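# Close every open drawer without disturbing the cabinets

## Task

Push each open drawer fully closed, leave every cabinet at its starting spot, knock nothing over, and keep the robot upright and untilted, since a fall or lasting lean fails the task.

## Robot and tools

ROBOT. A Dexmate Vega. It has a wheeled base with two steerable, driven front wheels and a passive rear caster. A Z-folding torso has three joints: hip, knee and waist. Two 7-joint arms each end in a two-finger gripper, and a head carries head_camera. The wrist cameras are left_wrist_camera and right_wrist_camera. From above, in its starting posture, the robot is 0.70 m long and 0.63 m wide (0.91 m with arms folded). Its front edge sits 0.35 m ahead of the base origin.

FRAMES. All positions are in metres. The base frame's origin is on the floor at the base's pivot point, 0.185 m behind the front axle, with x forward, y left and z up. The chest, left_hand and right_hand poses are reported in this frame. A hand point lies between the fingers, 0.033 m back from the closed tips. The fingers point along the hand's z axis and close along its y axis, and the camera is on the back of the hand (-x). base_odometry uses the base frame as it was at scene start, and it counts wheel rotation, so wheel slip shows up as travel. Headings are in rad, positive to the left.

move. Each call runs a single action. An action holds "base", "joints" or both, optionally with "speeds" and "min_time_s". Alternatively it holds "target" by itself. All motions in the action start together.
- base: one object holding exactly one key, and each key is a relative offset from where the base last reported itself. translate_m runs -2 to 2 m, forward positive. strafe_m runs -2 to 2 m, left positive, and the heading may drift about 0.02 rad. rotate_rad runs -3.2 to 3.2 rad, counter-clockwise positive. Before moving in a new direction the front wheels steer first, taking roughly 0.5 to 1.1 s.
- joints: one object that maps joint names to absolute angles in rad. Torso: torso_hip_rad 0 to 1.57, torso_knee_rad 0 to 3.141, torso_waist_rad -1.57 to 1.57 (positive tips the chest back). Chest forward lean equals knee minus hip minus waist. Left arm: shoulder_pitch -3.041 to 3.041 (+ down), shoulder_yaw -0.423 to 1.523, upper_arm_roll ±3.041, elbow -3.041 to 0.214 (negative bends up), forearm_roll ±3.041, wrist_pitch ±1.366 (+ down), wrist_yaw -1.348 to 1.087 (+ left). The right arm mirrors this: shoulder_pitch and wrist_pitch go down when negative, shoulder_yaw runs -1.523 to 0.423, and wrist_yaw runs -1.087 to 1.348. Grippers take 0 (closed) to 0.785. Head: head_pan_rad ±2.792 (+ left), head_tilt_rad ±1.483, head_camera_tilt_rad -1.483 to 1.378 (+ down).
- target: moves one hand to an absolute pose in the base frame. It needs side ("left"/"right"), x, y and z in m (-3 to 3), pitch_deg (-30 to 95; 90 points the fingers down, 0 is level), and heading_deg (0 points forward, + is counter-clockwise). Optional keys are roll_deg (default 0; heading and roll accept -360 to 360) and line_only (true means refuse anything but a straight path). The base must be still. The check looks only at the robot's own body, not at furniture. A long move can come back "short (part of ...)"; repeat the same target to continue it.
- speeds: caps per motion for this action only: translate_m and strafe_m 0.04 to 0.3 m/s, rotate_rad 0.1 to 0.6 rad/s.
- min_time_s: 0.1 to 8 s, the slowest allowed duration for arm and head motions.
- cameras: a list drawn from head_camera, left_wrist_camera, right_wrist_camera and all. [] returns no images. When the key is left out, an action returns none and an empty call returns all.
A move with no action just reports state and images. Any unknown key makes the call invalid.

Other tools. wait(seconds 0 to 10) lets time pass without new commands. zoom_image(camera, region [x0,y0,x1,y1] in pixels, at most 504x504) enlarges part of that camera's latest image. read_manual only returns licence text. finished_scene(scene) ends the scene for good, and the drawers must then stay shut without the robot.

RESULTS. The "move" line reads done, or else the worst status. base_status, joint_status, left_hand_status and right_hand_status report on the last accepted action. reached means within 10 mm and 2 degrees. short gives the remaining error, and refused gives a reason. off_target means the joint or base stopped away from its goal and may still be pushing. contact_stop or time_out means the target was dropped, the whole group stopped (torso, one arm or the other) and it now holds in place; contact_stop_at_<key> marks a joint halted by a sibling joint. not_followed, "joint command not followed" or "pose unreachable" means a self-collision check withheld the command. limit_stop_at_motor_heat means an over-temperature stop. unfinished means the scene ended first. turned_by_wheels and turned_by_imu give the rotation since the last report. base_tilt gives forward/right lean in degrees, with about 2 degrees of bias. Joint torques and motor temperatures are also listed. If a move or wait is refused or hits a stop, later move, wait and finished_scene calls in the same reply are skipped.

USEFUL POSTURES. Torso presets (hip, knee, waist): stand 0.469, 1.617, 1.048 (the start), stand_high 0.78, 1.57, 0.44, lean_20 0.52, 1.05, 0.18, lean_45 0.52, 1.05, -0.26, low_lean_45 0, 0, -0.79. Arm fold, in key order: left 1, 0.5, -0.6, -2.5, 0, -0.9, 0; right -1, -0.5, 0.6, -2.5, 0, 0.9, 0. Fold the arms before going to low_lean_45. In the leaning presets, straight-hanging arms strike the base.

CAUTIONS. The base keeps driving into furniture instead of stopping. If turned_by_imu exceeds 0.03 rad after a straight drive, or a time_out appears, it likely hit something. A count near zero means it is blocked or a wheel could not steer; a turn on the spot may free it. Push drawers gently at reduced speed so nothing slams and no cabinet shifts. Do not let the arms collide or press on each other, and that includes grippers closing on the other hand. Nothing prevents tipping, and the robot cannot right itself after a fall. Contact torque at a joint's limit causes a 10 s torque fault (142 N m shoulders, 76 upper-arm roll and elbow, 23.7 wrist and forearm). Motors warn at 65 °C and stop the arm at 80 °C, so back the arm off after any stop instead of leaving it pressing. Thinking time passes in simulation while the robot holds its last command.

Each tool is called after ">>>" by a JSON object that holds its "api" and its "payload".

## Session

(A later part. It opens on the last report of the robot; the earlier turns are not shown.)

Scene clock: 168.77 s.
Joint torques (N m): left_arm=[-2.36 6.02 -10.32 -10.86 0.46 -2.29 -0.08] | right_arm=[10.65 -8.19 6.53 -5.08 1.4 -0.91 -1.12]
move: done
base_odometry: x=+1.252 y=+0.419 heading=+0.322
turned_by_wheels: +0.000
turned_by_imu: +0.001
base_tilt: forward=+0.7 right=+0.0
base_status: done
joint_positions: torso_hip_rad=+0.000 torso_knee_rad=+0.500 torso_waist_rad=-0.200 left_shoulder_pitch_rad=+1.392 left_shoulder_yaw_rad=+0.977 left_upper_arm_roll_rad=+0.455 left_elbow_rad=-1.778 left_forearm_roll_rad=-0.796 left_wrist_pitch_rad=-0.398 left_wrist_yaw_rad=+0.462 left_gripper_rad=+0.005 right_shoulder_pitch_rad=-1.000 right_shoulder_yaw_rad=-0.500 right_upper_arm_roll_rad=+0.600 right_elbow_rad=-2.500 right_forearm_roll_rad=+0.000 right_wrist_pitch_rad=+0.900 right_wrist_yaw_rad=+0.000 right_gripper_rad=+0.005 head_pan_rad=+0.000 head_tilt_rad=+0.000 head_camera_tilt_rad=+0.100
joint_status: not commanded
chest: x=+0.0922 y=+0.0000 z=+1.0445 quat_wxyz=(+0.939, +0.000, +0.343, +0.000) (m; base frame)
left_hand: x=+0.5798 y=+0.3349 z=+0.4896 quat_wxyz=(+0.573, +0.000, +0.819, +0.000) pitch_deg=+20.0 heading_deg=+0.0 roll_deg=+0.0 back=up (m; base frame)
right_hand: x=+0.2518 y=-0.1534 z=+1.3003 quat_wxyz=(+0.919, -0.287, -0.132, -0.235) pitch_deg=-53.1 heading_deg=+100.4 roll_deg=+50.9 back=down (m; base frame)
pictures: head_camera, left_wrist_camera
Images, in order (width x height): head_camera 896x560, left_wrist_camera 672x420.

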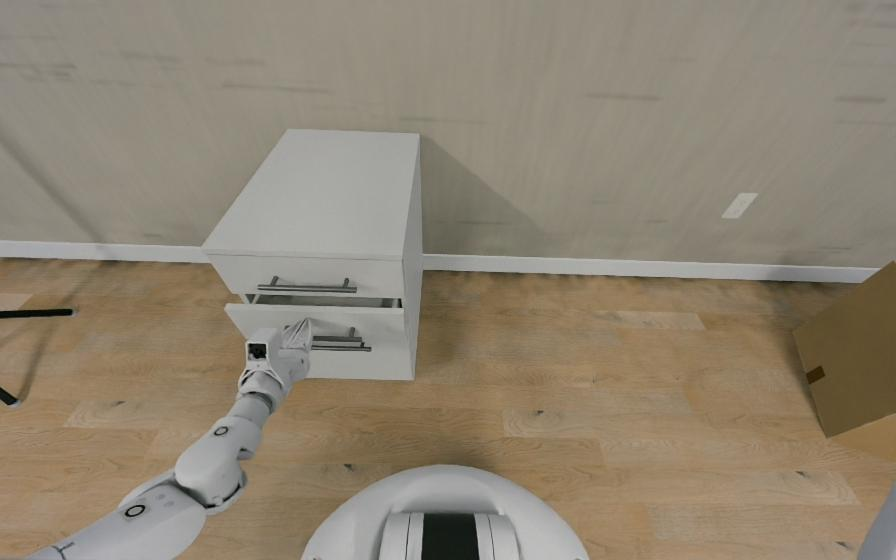

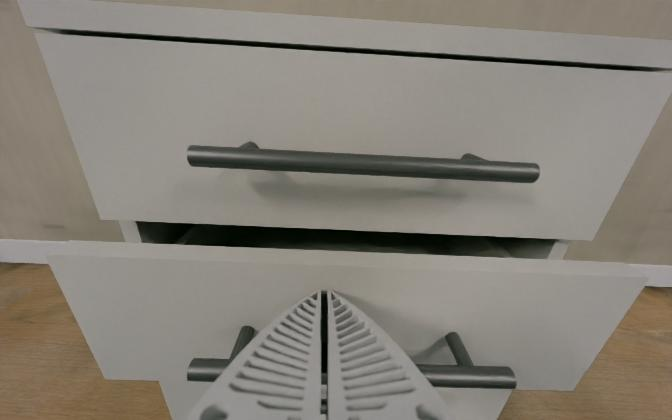

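>>> {"api": "move", "payload": {"base": {"translate_m": 0.025}, "speeds": {"translate_m": 0.04}, "cameras": ["head_camera", "left_wrist_camera"]}}

>>> {"api": "zoom_image", "payload": {"camera": "head_camera", "region": [180, 140, 460, 400]}}

Scene clock: 177.90 s.
Joint torques (N m): left_arm=[-5.53 7.95 -9.57 -9 0.34 -1.92 0.15] | right_arm=[10.38 -7.41 6.69 -6.04 1.45 -1.15 -0.93]
move: done
base_odometry: x=+1.275 y=+0.427 heading=+0.322
turned_by_wheels: +0.000
turned_by_imu: +0.001
base_tilt: forward=+0.6 right=+0.0
base_status: done
joint_positions: torso_hip_rad=+0.000 torso_knee_rad=+0.500 torso_waist_rad=-0.200 left_shoulder_pitch_rad=+1.392 left_shoulder_yaw_rad=+0.977 left_upper_arm_roll_rad=+0.455 left_elbow_rad=-1.778 left_forearm_roll_rad=-0.796 left_wrist_pitch_rad=-0.398 left_wrist_yaw_rad=+0.462 left_gripper_rad=+0.005 right_shoulder_pitch_rad=-1.000 right_shoulder_yaw_rad=-0.500 right_upper_arm_roll_rad=+0.600 right_elbow_rad=-2.500 right_forearm_roll_rad=+0.000 right_wrist_pitch_rad=+0.900 right_wrist_yaw_rad=+0.000 right_gripper_rad=+0.005 head_pan_rad=+0.000 head_tilt_rad=+0.000 head_camera_tilt_rad=+0.100
joint_status: not commanded
chest: x=+0.0922 y=+0.0000 z=+1.0445 quat_wxyz=(+0.939, +0.000, +0.343, +0.000) (m; base frame)
left_hand: x=+0.5798 y=+0.3349 z=+0.4896 quat_wxyz=(+0.573, +0.000, +0.819, +0.000) pitch_deg=+20.0 heading_deg=+0.0 roll_deg=+0.0 back=up (m; base frame)
right_hand: x=+0.2518 y=-0.1534 z=+1.3003 quat_wxyz=(+0.919, -0.287, -0.132, -0.235) pitch_deg=-53.1 heading_deg=+100.4 roll_deg=+50.9 back=down (m; base frame)
pictures: head_camera, left_wrist_camera
Images, in order (width x height): head_camera 896x560, left_wrist_camera 672x420.

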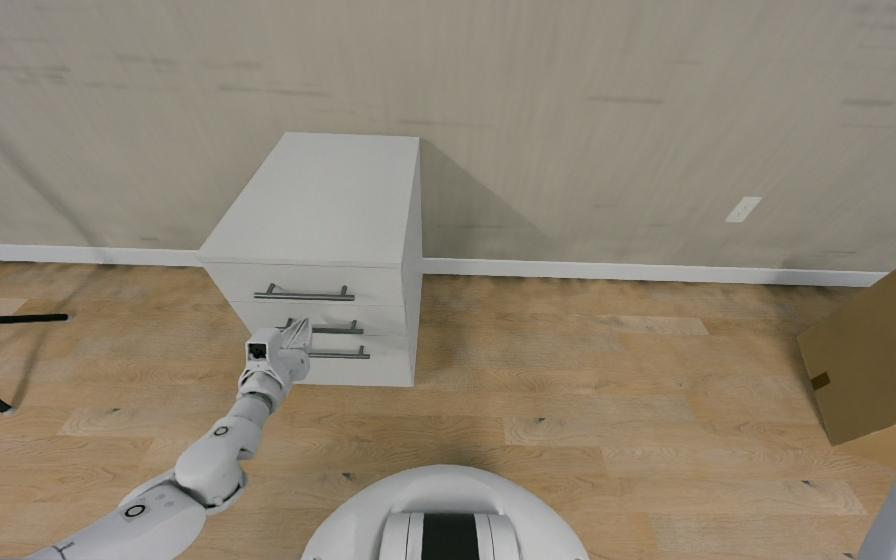

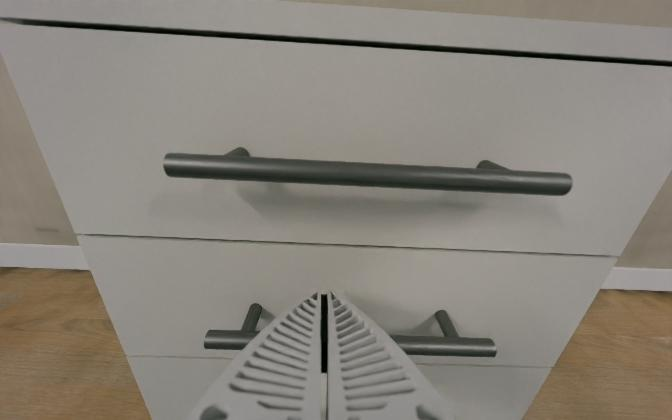

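Scaled by 1.800 from the camera's 896x560 image, which has a finer 960x600 frame.

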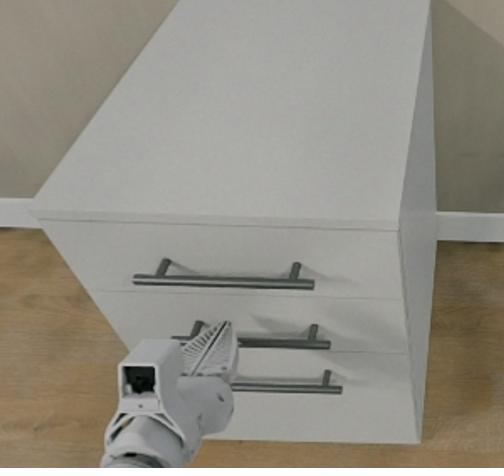

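>>> {"api": "move", "payload": {"base": {"translate_m": -0.5}, "joints": {"head_camera_tilt_rad": -0.2}}}

>>> {"api": "move", "payload": {"base": {"rotate_rad": 1.57}, "joints": {"head_pan_rad": 0.5, "head_camera_tilt_rad": -0.2}, "cameras": ["head_camera"]}}

Scene clock: 198.40 s.
Joint torques (N m): left_arm=[-2.9 7.19 -12.07 -7.8 0.92 -2.28 0.16] | right_arm=[10.73 -7.47 6.55 -5.22 1.39 -1.67 -1.16]
move: done
base_odometry: x=+0.802 y=+0.268 heading=+0.323
turned_by_wheels: +0.001
turned_by_imu: +0.002
base_tilt: forward=+0.7 right=-0.1
base_status: done
joint_positions: torso_hip_rad=+0.000 torso_knee_rad=+0.500 torso_waist_rad=-0.200 left_shoulder_pitch_rad=+1.392 left_shoulder_yaw_rad=+0.977 left_upper_arm_roll_rad=+0.455 left_elbow_rad=-1.778 left_forearm_roll_rad=-0.796 left_wrist_pitch_rad=-0.398 left_wrist_yaw_rad=+0.462 left_gripper_rad=+0.005 right_shoulder_pitch_rad=-1.000 right_shoulder_yaw_rad=-0.500 right_upper_arm_roll_rad=+0.600 right_elbow_rad=-2.500 right_forearm_roll_rad=+0.000 right_wrist_pitch_rad=+0.900 right_wrist_yaw_rad=+0.000 right_gripper_rad=+0.005 head_pan_rad=+0.000 head_tilt_rad=+0.000 head_camera_tilt_rad=-0.200
joint_status: all done
chest: x=+0.0922 y=+0.0000 z=+1.0445 quat_wxyz=(+0.939, +0.000, +0.343, +0.000) (m; base frame)
left_hand: x=+0.5798 y=+0.3349 z=+0.4896 quat_wxyz=(+0.573, +0.000, +0.819, +0.000) pitch_deg=+20.0 heading_deg=+0.0 roll_deg=+0.0 back=up (m; base frame)
right_hand: x=+0.2518 y=-0.1534 z=+1.3003 quat_wxyz=(+0.919, -0.287, -0.132, -0.235) pitch_deg=-53.1 heading_deg=+100.4 roll_deg=+50.9 back=down (m; base frame)

Scene clock: 202.60 s.
Joint torques (N m): left_arm=[-3.44 9.79 -10.98 -7.04 0.3 -3.36 0.33] | right_arm=[9.95 -7.42 7.05 -4.75 1.48 -1.56 -1.12]
move: done
base_odometry: x=+0.802 y=+0.267 heading=+1.895
turned_by_wheels: +1.572
turned_by_imu: +1.543
base_tilt: forward=+0.7 right=+0.0
base_status: done
joint_positions: torso_hip_rad=+0.000 torso_knee_rad=+0.500 torso_waist_rad=-0.200 left_shoulder_pitch_rad=+1.392 left_shoulder_yaw_rad=+0.977 left_upper_arm_roll_rad=+0.455 left_elbow_rad=-1.778 left_forearm_roll_rad=-0.796 left_wrist_pitch_rad=-0.398 left_wrist_yaw_rad=+0.462 left_gripper_rad=+0.005 right_shoulder_pitch_rad=-1.000 right_shoulder_yaw_rad=-0.500 right_upper_arm_roll_rad=+0.600 right_elbow_rad=-2.500 right_forearm_roll_rad=+0.000 right_wrist_pitch_rad=+0.900 right_wrist_yaw_rad=+0.000 right_gripper_rad=+0.005 head_pan_rad=+0.500 head_tilt_rad=+0.000 head_camera_tilt_rad=-0.200
joint_status: all done
chest: x=+0.0922 y=+0.0000 z=+1.0445 quat_wxyz=(+0.939, +0.000, +0.343, +0.000) (m; base frame)
left_hand: x=+0.5798 y=+0.3349 z=+0.4896 quat_wxyz=(+0.573, +0.000, +0.819, +0.000) pitch_deg=+20.0 heading_deg=+0.0 roll_deg=+0.0 back=up (m; base frame)
right_hand: x=+0.2518 y=-0.1534 z=+1.3003 quat_wxyz=(+0.919, -0.287, -0.132, -0.235) pitch_deg=-53.1 heading_deg=+100.4 roll_deg=+50.9 back=down (m; base frame)
pictures: head_camera
Images, in order (width x height): head_camera 896x560.

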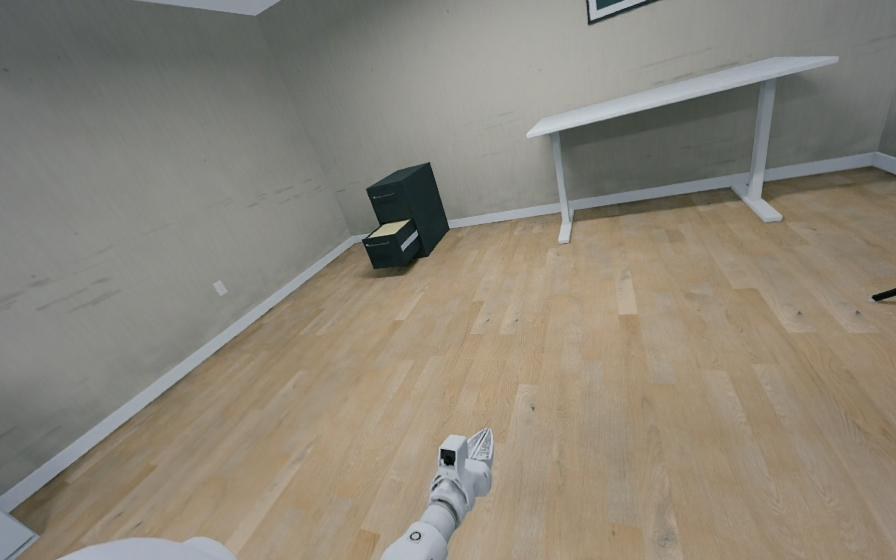

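>>> {"api": "move", "payload": {"base": {"translate_m": 0.9}}}

>>> {"api": "move", "payload": {"base": {"strafe_m": 1.3}, "joints": {"head_pan_rad": 0.0, "head_camera_tilt_rad": -0.1}, "cameras": ["head_camera"]}}

Scene clock: 215.23 s.
Joint torques (N m): left_arm=[-3.69 7.23 -11.29 -9.11 0.66 -2.17 0.28] | right_arm=[10.44 -8.28 6.69 -4.6 1.36 -1.79 -1.07]
move: done
base_odometry: x=+0.513 y=+1.119 heading=+1.895
turned_by_wheels: +0.000
turned_by_imu: +0.002
base_tilt: forward=+0.6 right=-0.1
base_status: done
joint_positions: torso_hip_rad=+0.000 torso_knee_rad=+0.500 torso_waist_rad=-0.200 left_shoulder_pitch_rad=+1.392 left_shoulder_yaw_rad=+0.977 left_upper_arm_roll_rad=+0.455 left_elbow_rad=-1.778 left_forearm_roll_rad=-0.796 left_wrist_pitch_rad=-0.398 left_wrist_yaw_rad=+0.462 left_gripper_rad=+0.005 right_shoulder_pitch_rad=-1.000 right_shoulder_yaw_rad=-0.500 right_upper_arm_roll_rad=+0.600 right_elbow_rad=-2.500 right_forearm_roll_rad=+0.000 right_wrist_pitch_rad=+0.900 right_wrist_yaw_rad=+0.000 right_gripper_rad=+0.005 head_pan_rad=+0.500 head_tilt_rad=+0.000 head_camera_tilt_rad=-0.200
joint_status: not commanded
chest: x=+0.0922 y=+0.0000 z=+1.0445 quat_wxyz=(+0.939, +0.000, +0.343, +0.000) (m; base frame)
left_hand: x=+0.5798 y=+0.3349 z=+0.4896 quat_wxyz=(+0.573, +0.000, +0.819, +0.000) pitch_deg=+20.0 heading_deg=+0.0 roll_deg=+0.0 back=up (m; base frame)
right_hand: x=+0.2519 y=-0.1534 z=+1.3003 quat_wxyz=(+0.919, -0.287, -0.132, -0.235) pitch_deg=-53.1 heading_deg=+100.4 roll_deg=+50.9 back=down (m; base frame)

Scene clock: 221.87 s.
Joint torques (N m): left_arm=[-5.37 8.45 -10.77 -9.49 0.01 -2.89 0.36] | right_arm=[10.93 -8.04 6.67 -4.3 1.46 -0.79 -1.05]
move: done
base_odometry: x=-0.715 y=+0.697 heading=+1.905
turned_by_wheels: +0.009
turned_by_imu: +0.001
base_tilt: forward=+0.7 right=-0.1
base_status: done
joint_positions: torso_hip_rad=+0.000 torso_knee_rad=+0.500 torso_waist_rad=-0.200 left_shoulder_pitch_rad=+1.392 left_shoulder_yaw_rad=+0.977 left_upper_arm_roll_rad=+0.455 left_elbow_rad=-1.778 left_forearm_roll_rad=-0.796 left_wrist_pitch_rad=-0.398 left_wrist_yaw_rad=+0.462 left_gripper_rad=+0.005 right_shoulder_pitch_rad=-1.000 right_shoulder_yaw_rad=-0.500 right_upper_arm_roll_rad=+0.600 right_elbow_rad=-2.500 right_forearm_roll_rad=+0.000 right_wrist_pitch_rad=+0.900 right_wrist_yaw_rad=+0.000 right_gripper_rad=+0.005 head_pan_rad=+0.000 head_tilt_rad=+0.000 head_camera_tilt_rad=-0.100
joint_status: all done
chest: x=+0.0922 y=+0.0000 z=+1.0445 quat_wxyz=(+0.939, +0.000, +0.343, +0.000) (m; base frame)
left_hand: x=+0.5798 y=+0.3350 z=+0.4896 quat_wxyz=(+0.573, +0.000, +0.819, +0.000) pitch_deg=+20.0 heading_deg=+0.0 roll_deg=+0.0 back=up (m; base frame)
right_hand: x=+0.2519 y=-0.1534 z=+1.3003 quat_wxyz=(+0.919, -0.287, -0.132, -0.235) pitch_deg=-53.1 heading_deg=+100.4 roll_deg=+50.9 back=down (m; base frame)
pictures: head_camera
Images, in order (width x height): head_camera 896x560.

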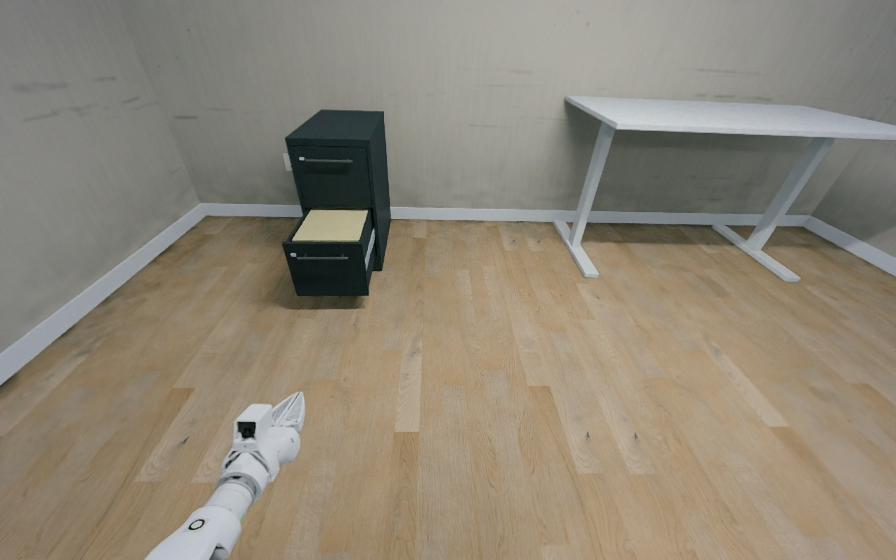

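>>> {"api": "move", "payload": {"base": {"strafe_m": 0.24}}}

>>> {"api": "move", "payload": {"base": {"translate_m": 0.75}}}

>>> {"api": "move", "payload": {"target": {"side": "left", "x": 0.58, "y": 0.335, "z": 0.35, "pitch_deg": 20, "heading_deg": 0}, "cameras": ["head_camera", "left_wrist_camera"]}}

Scene clock: 238.20 s.
Joint torques (N m): left_arm=[-4.81 7.13 -11.37 -7.88 0.38 -2.92 -0.18] | right_arm=[10.43 -7.15 6.8 -4.81 1.43 -1.72 -0.97]
move: done
base_odometry: x=-0.941 y=+0.618 heading=+1.906
turned_by_wheels: +0.002
turned_by_imu: +0.001
base_tilt: forward=+0.7 right=+0.0
base_status: done
joint_positions: torso_hip_rad=+0.000 torso_knee_rad=+0.500 torso_waist_rad=-0.200 left_shoulder_pitch_rad=+1.392 left_shoulder_yaw_rad=+0.977 left_upper_arm_roll_rad=+0.455 left_elbow_rad=-1.778 left_forearm_roll_rad=-0.796 left_wrist_pitch_rad=-0.398 left_wrist_yaw_rad=+0.462 left_gripper_rad=+0.005 right_shoulder_pitch_rad=-1.000 right_shoulder_yaw_rad=-0.500 right_upper_arm_roll_rad=+0.600 right_elbow_rad=-2.500 right_forearm_roll_rad=+0.000 right_wrist_pitch_rad=+0.900 right_wrist_yaw_rad=+0.000 right_gripper_rad=+0.005 head_pan_rad=+0.000 head_tilt_rad=+0.000 head_camera_tilt_rad=-0.100
joint_status: not commanded
chest: x=+0.0922 y=+0.0000 z=+1.0445 quat_wxyz=(+0.939, +0.000, +0.343, +0.000) (m; base frame)
left_hand: x=+0.5798 y=+0.3350 z=+0.4896 quat_wxyz=(+0.573, +0.000, +0.819, +0.000) pitch_deg=+20.0 heading_deg=+0.0 roll_deg=+0.0 back=up (m; base frame)
right_hand: x=+0.2519 y=-0.1534 z=+1.3003 quat_wxyz=(+0.919, -0.287, -0.132, -0.235) pitch_deg=-53.1 heading_deg=+100.4 roll_deg=+50.9 back=down (m; base frame)

Scene clock: 242.80 s.
Joint torques (N m): left_arm=[-3.45 5.97 -10.4 -7.67 0.73 -1.45 0.74] | right_arm=[10.47 -7.9 6.69 -4.9 1.45 -1.15 -1.01]
move: done
base_odometry: x=-1.192 y=+1.325 heading=+1.906
turned_by_wheels: +0.000
turned_by_imu: +0.002
base_tilt: forward=+0.7 right=-0.1
base_status: done
joint_positions: torso_hip_rad=+0.000 torso_knee_rad=+0.500 torso_waist_rad=-0.200 left_shoulder_pitch_rad=+1.392 left_shoulder_yaw_rad=+0.977 left_upper_arm_roll_rad=+0.455 left_elbow_rad=-1.778 left_forearm_roll_rad=-0.796 left_wrist_pitch_rad=-0.398 left_wrist_yaw_rad=+0.462 left_gripper_rad=+0.005 right_shoulder_pitch_rad=-1.000 right_shoulder_yaw_rad=-0.500 right_upper_arm_roll_rad=+0.600 right_elbow_rad=-2.500 right_forearm_roll_rad=+0.000 right_wrist_pitch_rad=+0.900 right_wrist_yaw_rad=+0.000 right_gripper_rad=+0.005 head_pan_rad=+0.000 head_tilt_rad=+0.000 head_camera_tilt_rad=-0.100
joint_status: not commanded
chest: x=+0.0922 y=+0.0000 z=+1.0445 quat_wxyz=(+0.939, +0.000, +0.343, +0.000) (m; base frame)
left_hand: x=+0.5798 y=+0.3350 z=+0.4896 quat_wxyz=(+0.573, +0.000, +0.819, +0.000) pitch_deg=+20.0 heading_deg=+0.0 roll_deg=+0.0 back=up (m; base frame)
right_hand: x=+0.2519 y=-0.1534 z=+1.3003 quat_wxyz=(+0.919, -0.287, -0.132, -0.235) pitch_deg=-53.1 heading_deg=+100.4 roll_deg=+50.9 back=down (m; base frame)

Scene clock: 247.50 s.
Joint torques (N m): left_arm=[-7.17 3.26 -0.25 -4.12 -0.11 -1.95 -0.29] | right_arm=[10.61 -7.92 6.72 -4.74 1.46 -1.23 -1.13]
move: done
base_odometry: x=-1.192 y=+1.325 heading=+1.906
turned_by_wheels: +0.000
turned_by_imu: +0.001
base_tilt: forward=+0.7 right=-0.1
base_status: not commanded
joint_positions: torso_hip_rad=+0.000 torso_knee_rad=+0.500 torso_waist_rad=-0.200 left_shoulder_pitch_rad=+1.058 left_shoulder_yaw_rad=+0.520 left_upper_arm_roll_rad=+0.619 left_elbow_rad=-0.898 left_forearm_roll_rad=-0.710 left_wrist_pitch_rad=-0.711 left_wrist_yaw_rad=+0.112 left_gripper_rad=+0.005 right_shoulder_pitch_rad=-1.000 right_shoulder_yaw_rad=-0.500 right_upper_arm_roll_rad=+0.600 right_elbow_rad=-2.500 right_forearm_roll_rad=+0.000 right_wrist_pitch_rad=+0.900 right_wrist_yaw_rad=+0.000 right_gripper_rad=+0.005 head_pan_rad=+0.000 head_tilt_rad=+0.000 head_camera_tilt_rad=-0.100
joint_status: not commanded
chest: x=+0.0922 y=+0.0000 z=+1.0445 quat_wxyz=(+0.939, +0.000, +0.343, +0.000) (m; base frame)
left_hand: x=+0.5799 y=+0.3355 z=+0.3504 quat_wxyz=(+0.573, +0.000, +0.819, +0.000) pitch_deg=+20.0 heading_deg=+0.0 roll_deg=+0.0 back=up (m; base frame)
left_hand_status: reached (straight line, planned for 3.1 s): 1 mm and 0.0 deg off.
right_hand: x=+0.2519 y=-0.1534 z=+1.3003 quat_wxyz=(+0.919, -0.287, -0.132, -0.235) pitch_deg=-53.1 heading_deg=+100.4 roll_deg=+50.9 back=down (m; base frame)
pictures: head_camera, left_wrist_camera
Images, in order (width x height): head_camera 896x560, left_wrist_camera 672x420.

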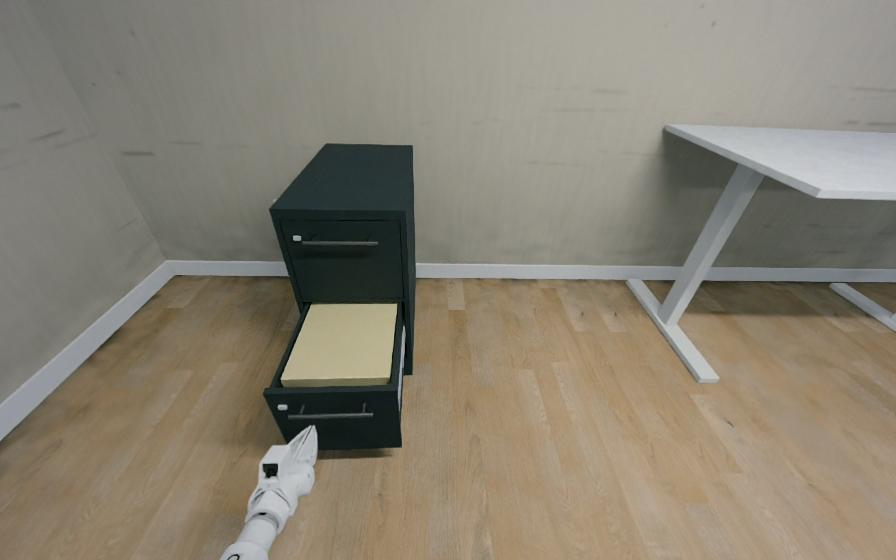

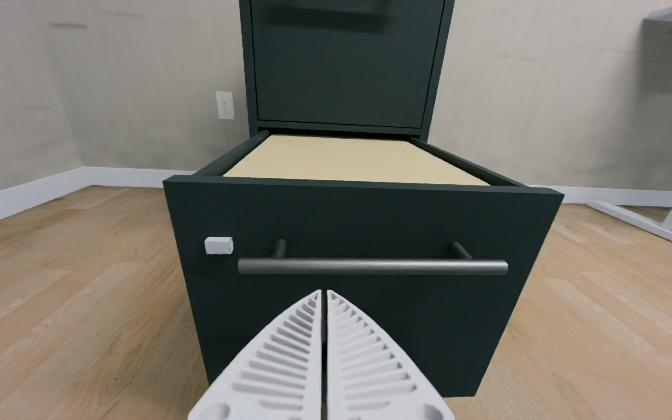

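>>> {"api": "move", "payload": {"target": {"side": "left", "x": 0.58, "y": 0.31, "z": 0.372, "pitch_deg": 20, "heading_deg": 0}}}

>>> {"api": "move", "payload": {"base": {"translate_m": 0.3}, "speeds": {"translate_m": 0.08}, "cameras": ["head_camera", "left_wrist_camera"]}}

Scene clock: 260.80 s.
Joint torques (N m): left_arm=[-2.44 5.54 -1.42 -9.58 1.1 -2.08 0.05] | right_arm=[8.99 -7.28 6.65 -5.65 1.53 -0.47 -1.11]
move: done
base_odometry: x=-1.192 y=+1.325 heading=+1.906
turned_by_wheels: +0.000
turned_by_imu: +0.001
base_tilt: forward=+0.7 right=-0.1
base_status: not commanded
joint_positions: torso_hip_rad=+0.000 torso_knee_rad=+0.500 torso_waist_rad=-0.200 left_shoulder_pitch_rad=+1.126 left_shoulder_yaw_rad=+0.590 left_upper_arm_roll_rad=+0.627 left_elbow_rad=-1.134 left_forearm_roll_rad=-0.664 left_wrist_pitch_rad=-0.614 left_wrist_yaw_rad=+0.255 left_gripper_rad=+0.005 right_shoulder_pitch_rad=-1.000 right_shoulder_yaw_rad=-0.500 right_upper_arm_roll_rad=+0.600 right_elbow_rad=-2.500 right_forearm_roll_rad=+0.000 right_wrist_pitch_rad=+0.900 right_wrist_yaw_rad=+0.000 right_gripper_rad=+0.005 head_pan_rad=+0.000 head_tilt_rad=+0.000 head_camera_tilt_rad=-0.100
joint_status: not commanded
chest: x=+0.0922 y=+0.0000 z=+1.0445 quat_wxyz=(+0.939, +0.000, +0.343, +0.000) (m; base frame)
left_hand: x=+0.5801 y=+0.3107 z=+0.3713 quat_wxyz=(+0.574, +0.000, +0.819, +0.000) pitch_deg=+20.0 heading_deg=+0.0 roll_deg=+0.0 back=up (m; base frame)
left_hand_status: reached (straight line, planned for 1.1 s): 1 mm and 0.0 deg off.
right_hand: x=+0.2519 y=-0.1534 z=+1.3003 quat_wxyz=(+0.919, -0.287, -0.132, -0.235) pitch_deg=-53.1 heading_deg=+100.4 roll_deg=+50.9 back=down (m; base frame)

Scene clock: 265.33 s.
Joint torques (N m): left_arm=[-7.1 3.17 -5.73 -7.37 0.06 -2.83 -0.45] | right_arm=[10.44 -6.83 6.41 -4.04 1.49 -1.08 -1.14]
move: done
base_odometry: x=-1.292 y=+1.608 heading=+1.906
turned_by_wheels: +0.000
turned_by_imu: +0.001
base_tilt: forward=+0.7 right=-0.1
base_status: done
joint_positions: torso_hip_rad=+0.000 torso_knee_rad=+0.500 torso_waist_rad=-0.200 left_shoulder_pitch_rad=+1.128 left_shoulder_yaw_rad=+0.592 left_upper_arm_roll_rad=+0.628 left_elbow_rad=-1.139 left_forearm_roll_rad=-0.662 left_wrist_pitch_rad=-0.612 left_wrist_yaw_rad=+0.259 left_gripper_rad=+0.005 right_shoulder_pitch_rad=-1.000 right_shoulder_yaw_rad=-0.500 right_upper_arm_roll_rad=+0.600 right_elbow_rad=-2.500 right_forearm_roll_rad=+0.000 right_wrist_pitch_rad=+0.900 right_wrist_yaw_rad=+0.000 right_gripper_rad=+0.005 head_pan_rad=+0.000 head_tilt_rad=+0.000 head_camera_tilt_rad=-0.100
joint_status: not commanded
chest: x=+0.0922 y=+0.0000 z=+1.0445 quat_wxyz=(+0.939, +0.000, +0.343, +0.000) (m; base frame)
left_hand: x=+0.5798 y=+0.3100 z=+0.3718 quat_wxyz=(+0.573, +0.000, +0.819, +0.000) pitch_deg=+20.0 heading_deg=+0.0 roll_deg=+0.0 back=up (m; base frame)
right_hand: x=+0.2518 y=-0.1534 z=+1.3003 quat_wxyz=(+0.919, -0.287, -0.133, -0.235) pitch_deg=-53.1 heading_deg=+100.4 roll_deg=+50.9 back=down (m; base frame)
pictures: head_camera, left_wrist_camera
Images, in order (width x height): head_camera 896x560, left_wrist_camera 672x420.

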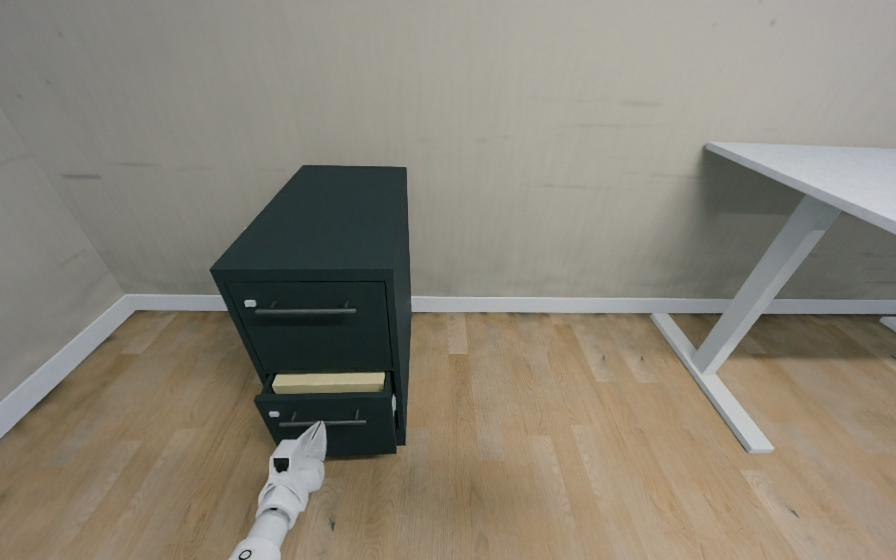

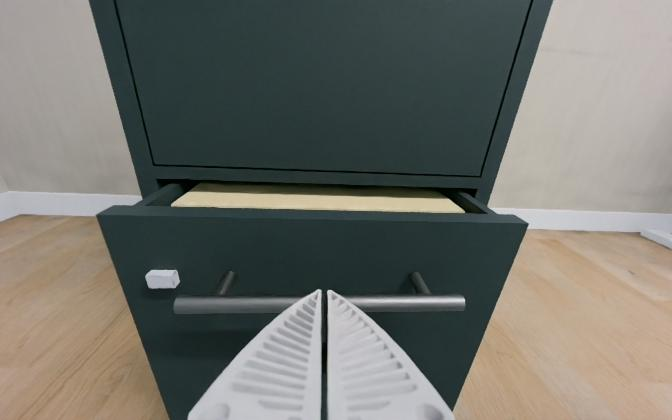

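>>> {"api": "zoom_image", "payload": {"camera": "left_wrist_camera", "region": [160, 200, 500, 400]}}

>>> {"api": "zoom_image", "payload": {"camera": "head_camera", "region": [200, 250, 480, 500]}}

Scaled by 1.482 from the camera's 672x420 image, which has a finer 960x600 frame.

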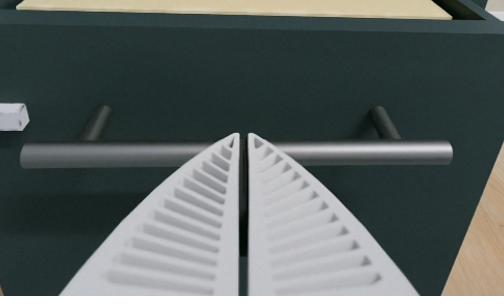

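Scaled by 1.800 from the camera's 896x560 image, which has a finer 960x600 frame.

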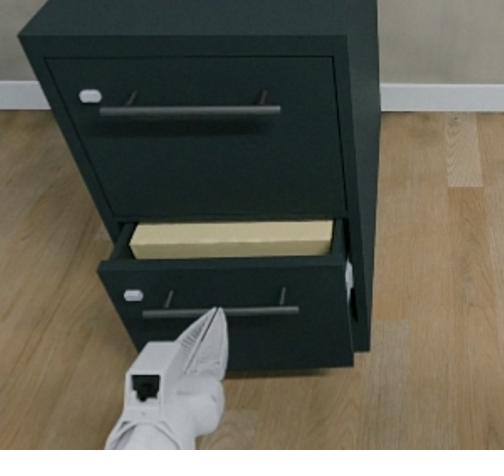

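>>> {"api": "move", "payload": {"target": {"side": "left", "x": 0.545, "y": 0.31, "z": 0.4, "pitch_deg": 20, "heading_deg": 0}}}

>>> {"api": "move", "payload": {"target": {"side": "left", "x": 0.60, "y": 0.31, "z": 0.4, "pitch_deg": 20, "heading_deg": 0}, "cameras": ["head_camera", "left_wrist_camera"]}}

Scene clock: 281.83 s.
Joint torques (N m): left_arm=[3.03 6.64 -7.49 -8.56 0.36 -1.17 0.09] | right_arm=[11.51 -7.08 6.53 -4.65 1.42 -1.05 -1.26]
move: done
base_odometry: x=-1.292 y=+1.608 heading=+1.906
turned_by_wheels: +0.000
turned_by_imu: +0.001
base_tilt: forward=+0.7 right=-0.1
base_status: not commanded
joint_positions: torso_hip_rad=+0.000 torso_knee_rad=+0.500 torso_waist_rad=-0.200 left_shoulder_pitch_rad=+1.271 left_shoulder_yaw_rad=+0.707 left_upper_arm_roll_rad=+0.603 left_elbow_rad=-1.371 left_forearm_roll_rad=-0.651 left_wrist_pitch_rad=-0.585 left_wrist_yaw_rad=+0.361 left_gripper_rad=+0.005 right_shoulder_pitch_rad=-1.000 right_shoulder_yaw_rad=-0.500 right_upper_arm_roll_rad=+0.600 right_elbow_rad=-2.500 right_forearm_roll_rad=+0.000 right_wrist_pitch_rad=+0.900 right_wrist_yaw_rad=+0.000 right_gripper_rad=+0.005 head_pan_rad=+0.000 head_tilt_rad=+0.000 head_camera_tilt_rad=-0.100
joint_status: not commanded
chest: x=+0.0922 y=+0.0000 z=+1.0445 quat_wxyz=(+0.939, +0.000, +0.343, +0.000) (m; base frame)
left_hand: x=+0.5458 y=+0.3100 z=+0.3990 quat_wxyz=(+0.573, +0.000, +0.819, +0.000) pitch_deg=+20.0 heading_deg=+0.0 roll_deg=+0.0 back=up (m; base frame)
left_hand_status: reached (straight line, planned for 1.1 s): 1 mm and 0.0 deg off.
right_hand: x=+0.2518 y=-0.1534 z=+1.3003 quat_wxyz=(+0.919, -0.287, -0.133, -0.235) pitch_deg=-53.1 heading_deg=+100.4 roll_deg=+50.9 back=down (m; base frame)

Scene clock: 283.83 s.
Joint torques (N m): left_arm=[-9.74 3.09 -2.43 -4.6 0.65 -2.56 -0.11] | right_arm=[10.76 -6.95 6.34 -4.22 1.49 -0.65 -1.16]
move: done
base_odometry: x=-1.292 y=+1.608 heading=+1.906
turned_by_wheels: +0.000
turned_by_imu: +0.000
base_tilt: forward=+0.7 right=+0.0
base_status: not commanded
joint_positions: torso_hip_rad=+0.000 torso_knee_rad=+0.500 torso_waist_rad=-0.200 left_shoulder_pitch_rad=+1.153 left_shoulder_yaw_rad=+0.673 left_upper_arm_roll_rad=+0.606 left_elbow_rad=-1.315 left_forearm_roll_rad=-0.680 left_wrist_pitch_rad=-0.508 left_wrist_yaw_rad=+0.318 left_gripper_rad=+0.005 right_shoulder_pitch_rad=-1.000 right_shoulder_yaw_rad=-0.500 right_upper_arm_roll_rad=+0.600 right_elbow_rad=-2.500 right_forearm_roll_rad=+0.000 right_wrist_pitch_rad=+0.900 right_wrist_yaw_rad=+0.000 right_gripper_rad=+0.005 head_pan_rad=+0.000 head_tilt_rad=+0.000 head_camera_tilt_rad=-0.100
joint_status: not commanded
chest: x=+0.0922 y=+0.0000 z=+1.0445 quat_wxyz=(+0.939, +0.000, +0.343, +0.000) (m; base frame)
left_hand: x=+0.5973 y=+0.3102 z=+0.3997 quat_wxyz=(+0.573, +0.000, +0.819, +0.000) pitch_deg=+20.0 heading_deg=+0.0 roll_deg=+0.0 back=up (m; base frame)
left_hand_status: reached (straight line, planned for 0.7 s): 3 mm and 0.0 deg off.
right_hand: x=+0.2518 y=-0.1534 z=+1.3003 quat_wxyz=(+0.919, -0.287, -0.133, -0.235) pitch_deg=-53.1 heading_deg=+100.4 roll_deg=+50.9 back=down (m; base frame)
pictures: head_camera, left_wrist_camera
Images, in order (width x height): head_camera 896x560, left_wrist_camera 672x420.

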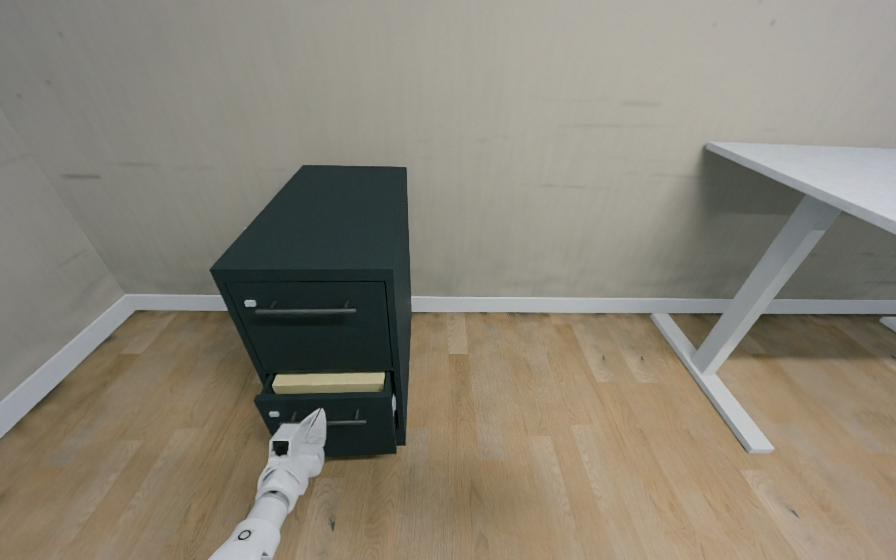

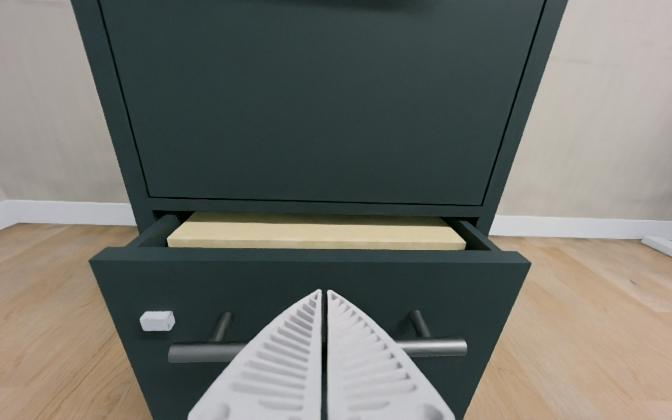

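>>> {"api": "move", "payload": {"base": {"translate_m": 0.04}, "speeds": {"translate_m": 0.05}, "cameras": ["head_camera", "left_wrist_camera"]}}

Scene clock: 291.53 s.
Joint torques (N m): left_arm=[-6.2 4.36 -9.38 -9.39 -0.67 -2.33 -0.51] | right_arm=[11.58 -8.24 6.73 -4.06 1.39 -1.08 -1.02]
move: done
base_odometry: x=-1.305 y=+1.646 heading=+1.906
turned_by_wheels: +0.000
turned_by_imu: +0.001
base_tilt: forward=+0.7 right=-0.1
base_status: done
joint_positions: torso_hip_rad=+0.000 torso_knee_rad=+0.500 torso_waist_rad=-0.200 left_shoulder_pitch_rad=+1.147 left_shoulder_yaw_rad=+0.671 left_upper_arm_roll_rad=+0.606 left_elbow_rad=-1.312 left_forearm_roll_rad=-0.681 left_wrist_pitch_rad=-0.504 left_wrist_yaw_rad=+0.316 left_gripper_rad=+0.005 right_shoulder_pitch_rad=-1.000 right_shoulder_yaw_rad=-0.500 right_upper_arm_roll_rad=+0.600 right_elbow_rad=-2.500 right_forearm_roll_rad=+0.000 right_wrist_pitch_rad=+0.900 right_wrist_yaw_rad=+0.000 right_gripper_rad=+0.005 head_pan_rad=+0.000 head_tilt_rad=+0.000 head_camera_tilt_rad=-0.100
joint_status: not commanded
chest: x=+0.0922 y=+0.0000 z=+1.0445 quat_wxyz=(+0.939, +0.000, +0.343, +0.000) (m; base frame)
left_hand: x=+0.5997 y=+0.3100 z=+0.3996 quat_wxyz=(+0.573, +0.000, +0.819, +0.000) pitch_deg=+20.0 heading_deg=+0.0 roll_deg=+0.0 back=up (m; base frame)
right_hand: x=+0.2518 y=-0.1534 z=+1.3003 quat_wxyz=(+0.919, -0.287, -0.132, -0.235) pitch_deg=-53.1 heading_deg=+100.4 roll_deg=+50.9 back=down (m; base frame)
pictures: head_camera, left_wrist_camera
Images, in order (width x height): head_camera 896x560, left_wrist_camera 672x420.

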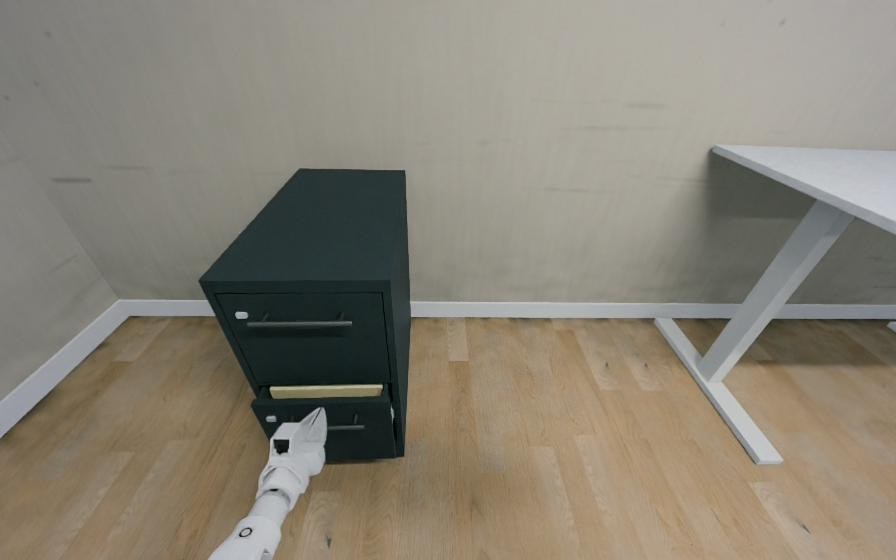

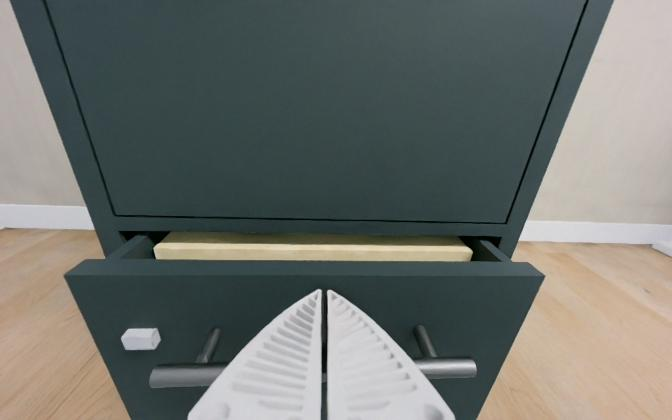

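>>> {"api": "move", "payload": {"base": {"translate_m": 0.03}, "speeds": {"translate_m": 0.04}, "cameras": ["left_wrist_camera"]}}

Scene clock: 297.00 s.
Joint torques (N m): left_arm=[-6.21 2.14 -8.88 -6.55 0.69 -2.76 -0.1] | right_arm=[9.97 -6.62 6.5 -5.32 1.45 -0.82 -1.12]
move: done
base_odometry: x=-1.315 y=+1.674 heading=+1.906
turned_by_wheels: +0.000
turned_by_imu: +0.001
base_tilt: forward=+0.7 right=-0.1
base_status: done
joint_positions: torso_hip_rad=+0.000 torso_knee_rad=+0.500 torso_waist_rad=-0.200 left_shoulder_pitch_rad=+1.147 left_shoulder_yaw_rad=+0.671 left_upper_arm_roll_rad=+0.606 left_elbow_rad=-1.312 left_forearm_roll_rad=-0.681 left_wrist_pitch_rad=-0.504 left_wrist_yaw_rad=+0.316 left_gripper_rad=+0.005 right_shoulder_pitch_rad=-1.000 right_shoulder_yaw_rad=-0.500 right_upper_arm_roll_rad=+0.600 right_elbow_rad=-2.500 right_forearm_roll_rad=+0.000 right_wrist_pitch_rad=+0.900 right_wrist_yaw_rad=+0.000 right_gripper_rad=+0.005 head_pan_rad=+0.000 head_tilt_rad=+0.000 head_camera_tilt_rad=-0.100
joint_status: not commanded
chest: x=+0.0922 y=+0.0000 z=+1.0445 quat_wxyz=(+0.939, +0.000, +0.343, +0.000) (m; base frame)
left_hand: x=+0.5997 y=+0.3100 z=+0.3996 quat_wxyz=(+0.573, +0.000, +0.819, +0.000) pitch_deg=+20.1 heading_deg=+0.0 roll_deg=+0.0 back=up (m; base frame)
right_hand: x=+0.2518 y=-0.1534 z=+1.3003 quat_wxyz=(+0.919, -0.287, -0.132, -0.235) pitch_deg=-53.1 heading_deg=+100.4 roll_deg=+50.9 back=down (m; base frame)
pictures: left_wrist_camera
Images, in order (width x height): left_wrist_camera 672x420.

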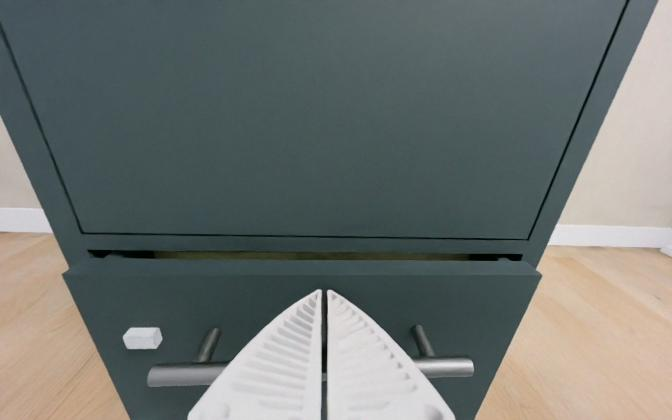

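>>> {"api": "move", "payload": {"base": {"translate_m": 0.013}, "speeds": {"translate_m": 0.04}, "cameras": ["head_camera", "left_wrist_camera"]}}

Scene clock: 300.60 s.
Joint torques (N m): left_arm=[-5.73 4.96 -8.72 -8.03 0.77 -3.31 -0.09] | right_arm=[10.09 -7.38 6.66 -5.13 1.44 -0.92 -1.23]
move: done
base_odometry: x=-1.319 y=+1.686 heading=+1.906
turned_by_wheels: +0.000
turned_by_imu: +0.001
base_tilt: forward=+0.7 right=-0.1
base_status: done
joint_positions: torso_hip_rad=+0.000 torso_knee_rad=+0.500 torso_waist_rad=-0.200 left_shoulder_pitch_rad=+1.147 left_shoulder_yaw_rad=+0.671 left_upper_arm_roll_rad=+0.606 left_elbow_rad=-1.312 left_forearm_roll_rad=-0.681 left_wrist_pitch_rad=-0.504 left_wrist_yaw_rad=+0.316 left_gripper_rad=+0.005 right_shoulder_pitch_rad=-1.000 right_shoulder_yaw_rad=-0.500 right_upper_arm_roll_rad=+0.600 right_elbow_rad=-2.500 right_forearm_roll_rad=+0.000 right_wrist_pitch_rad=+0.900 right_wrist_yaw_rad=+0.000 right_gripper_rad=+0.005 head_pan_rad=+0.000 head_tilt_rad=+0.000 head_camera_tilt_rad=-0.100
joint_status: not commanded
chest: x=+0.0922 y=+0.0000 z=+1.0445 quat_wxyz=(+0.939, +0.000, +0.343, +0.000) (m; base frame)
left_hand: x=+0.5997 y=+0.3100 z=+0.3995 quat_wxyz=(+0.573, +0.000, +0.819, +0.000) pitch_deg=+20.1 heading_deg=+0.0 roll_deg=+0.0 back=up (m; base frame)
right_hand: x=+0.2519 y=-0.1534 z=+1.3003 quat_wxyz=(+0.919, -0.287, -0.132, -0.235) pitch_deg=-53.1 heading_deg=+100.4 roll_deg=+50.9 back=down (m; base frame)
pictures: head_camera, left_wrist_camera
Images, in order (width x height): head_camera 896x560, left_wrist_camera 672x420.

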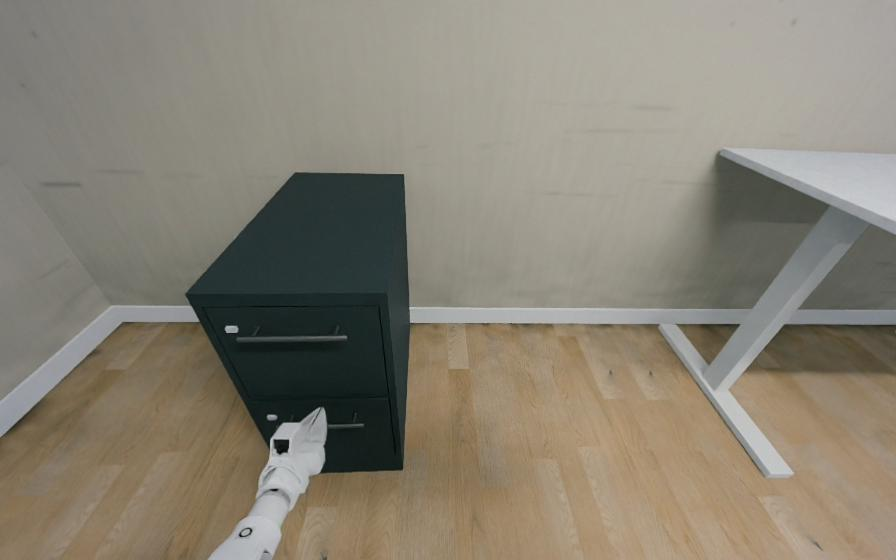

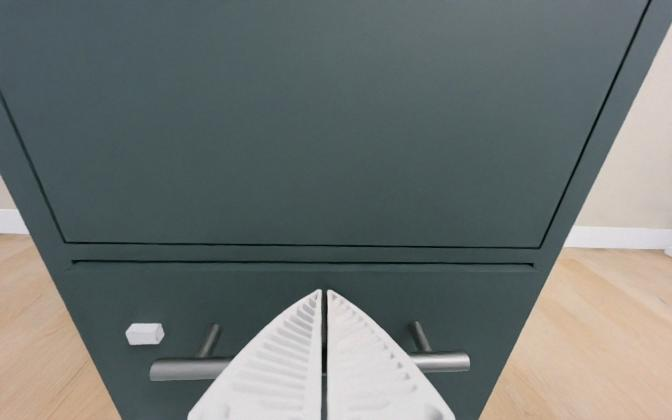

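>>> {"api": "zoom_image", "payload": {"camera": "left_wrist_camera", "region": [400, 180, 640, 330]}}

>>> {"api": "zoom_image", "payload": {"camera": "head_camera", "region": [180, 280, 430, 480]}}

Scaled by 2.100 from the camera's 672x420 image, which has a finer 960x600 frame.

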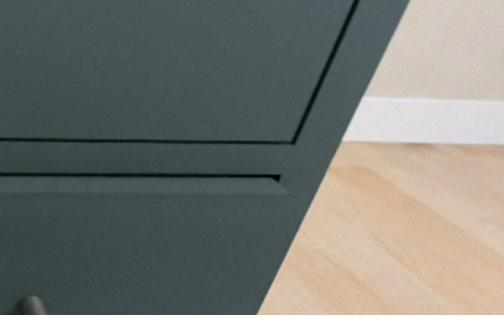

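Scaled by 2.016 from the camera's 896x560 image, which has a finer 960x600 frame.

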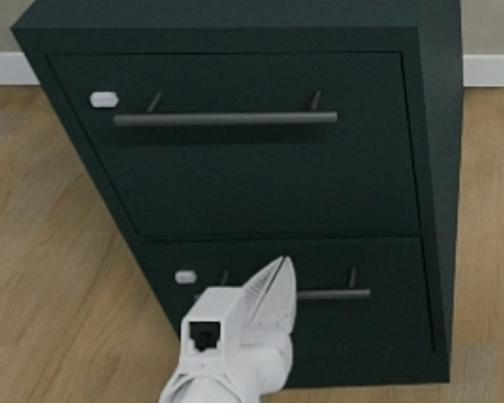

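>>> {"api": "move", "payload": {"target": {"side": "left", "x": 0.61, "y": 0.31, "z": 0.4, "pitch_deg": 20, "heading_deg": 0}, "cameras": ["head_camera", "left_wrist_camera"]}}

>>> {"api": "zoom_image", "payload": {"camera": "left_wrist_camera", "region": [400, 180, 640, 330]}}

Scene clock: 309.23 s.
Joint torques (N m): left_arm=[-7.36 4.73 -4.49 -6.93 0.06 -3.45 -0.18] | right_arm=[11.37 -7.81 6.65 -5.38 1.51 -0.98 -1.14]
move: done
base_odometry: x=-1.319 y=+1.686 heading=+1.906
turned_by_wheels: +0.000
turned_by_imu: +0.001
base_tilt: forward=+0.7 right=+0.0
base_status: not commanded
joint_positions: torso_hip_rad=+0.000 torso_knee_rad=+0.500 torso_waist_rad=-0.200 left_shoulder_pitch_rad=+1.129 left_shoulder_yaw_rad=+0.664 left_upper_arm_roll_rad=+0.607 left_elbow_rad=-1.300 left_forearm_roll_rad=-0.684 left_wrist_pitch_rad=-0.495 left_wrist_yaw_rad=+0.309 left_gripper_rad=+0.005 right_shoulder_pitch_rad=-1.000 right_shoulder_yaw_rad=-0.500 right_upper_arm_roll_rad=+0.600 right_elbow_rad=-2.500 right_forearm_roll_rad=+0.000 right_wrist_pitch_rad=+0.900 right_wrist_yaw_rad=+0.000 right_gripper_rad=+0.005 head_pan_rad=+0.000 head_tilt_rad=+0.000 head_camera_tilt_rad=-0.100
joint_status: not commanded
chest: x=+0.0922 y=+0.0000 z=+1.0445 quat_wxyz=(+0.939, +0.000, +0.343, +0.000) (m; base frame)
left_hand: x=+0.6074 y=+0.3101 z=+0.3998 quat_wxyz=(+0.573, +0.000, +0.819, +0.000) pitch_deg=+20.0 heading_deg=+0.0 roll_deg=+0.0 back=up (m; base frame)
left_hand_status: reached (straight line, planned for 0.3 s): 3 mm and 0.0 deg off.
right_hand: x=+0.2519 y=-0.1534 z=+1.3003 quat_wxyz=(+0.919, -0.287, -0.132, -0.235) pitch_deg=-53.1 heading_deg=+100.4 roll_deg=+50.9 back=down (m; base frame)
pictures: head_camera, left_wrist_camera
Images, in order (width x height): head_camera 896x560, left_wrist_camera 672x420.

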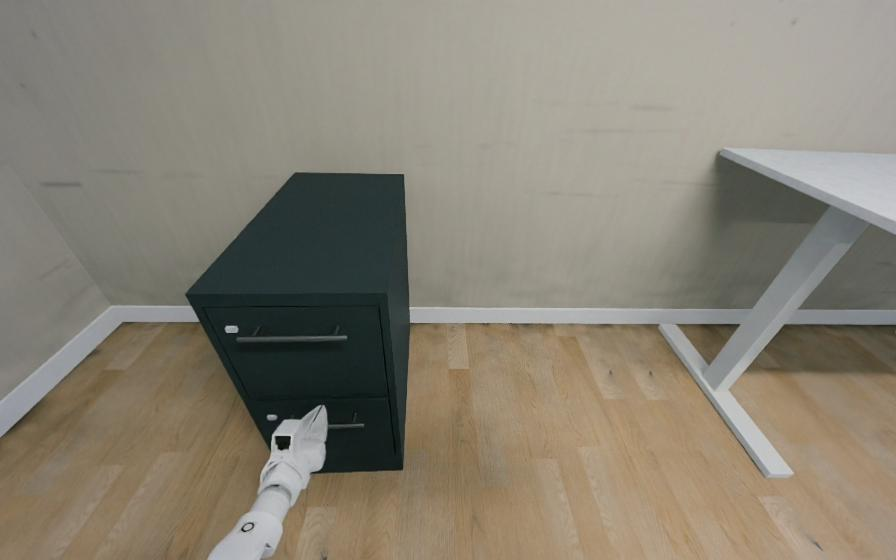

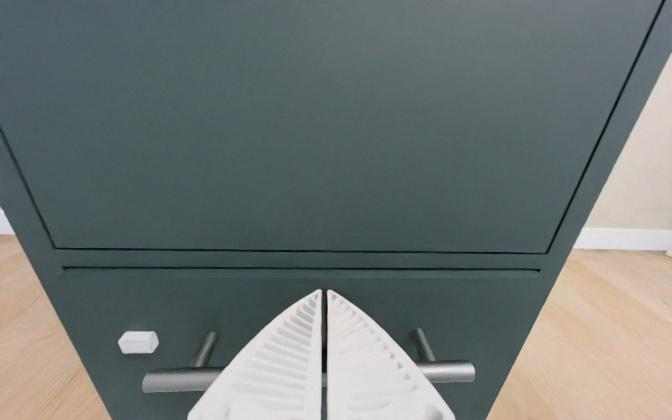

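Scaled by 2.100 from the camera's 672x420 image, which has a finer 960x600 frame.

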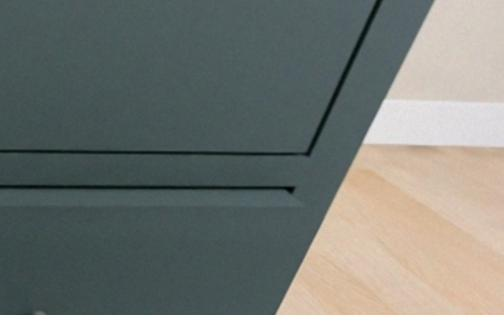

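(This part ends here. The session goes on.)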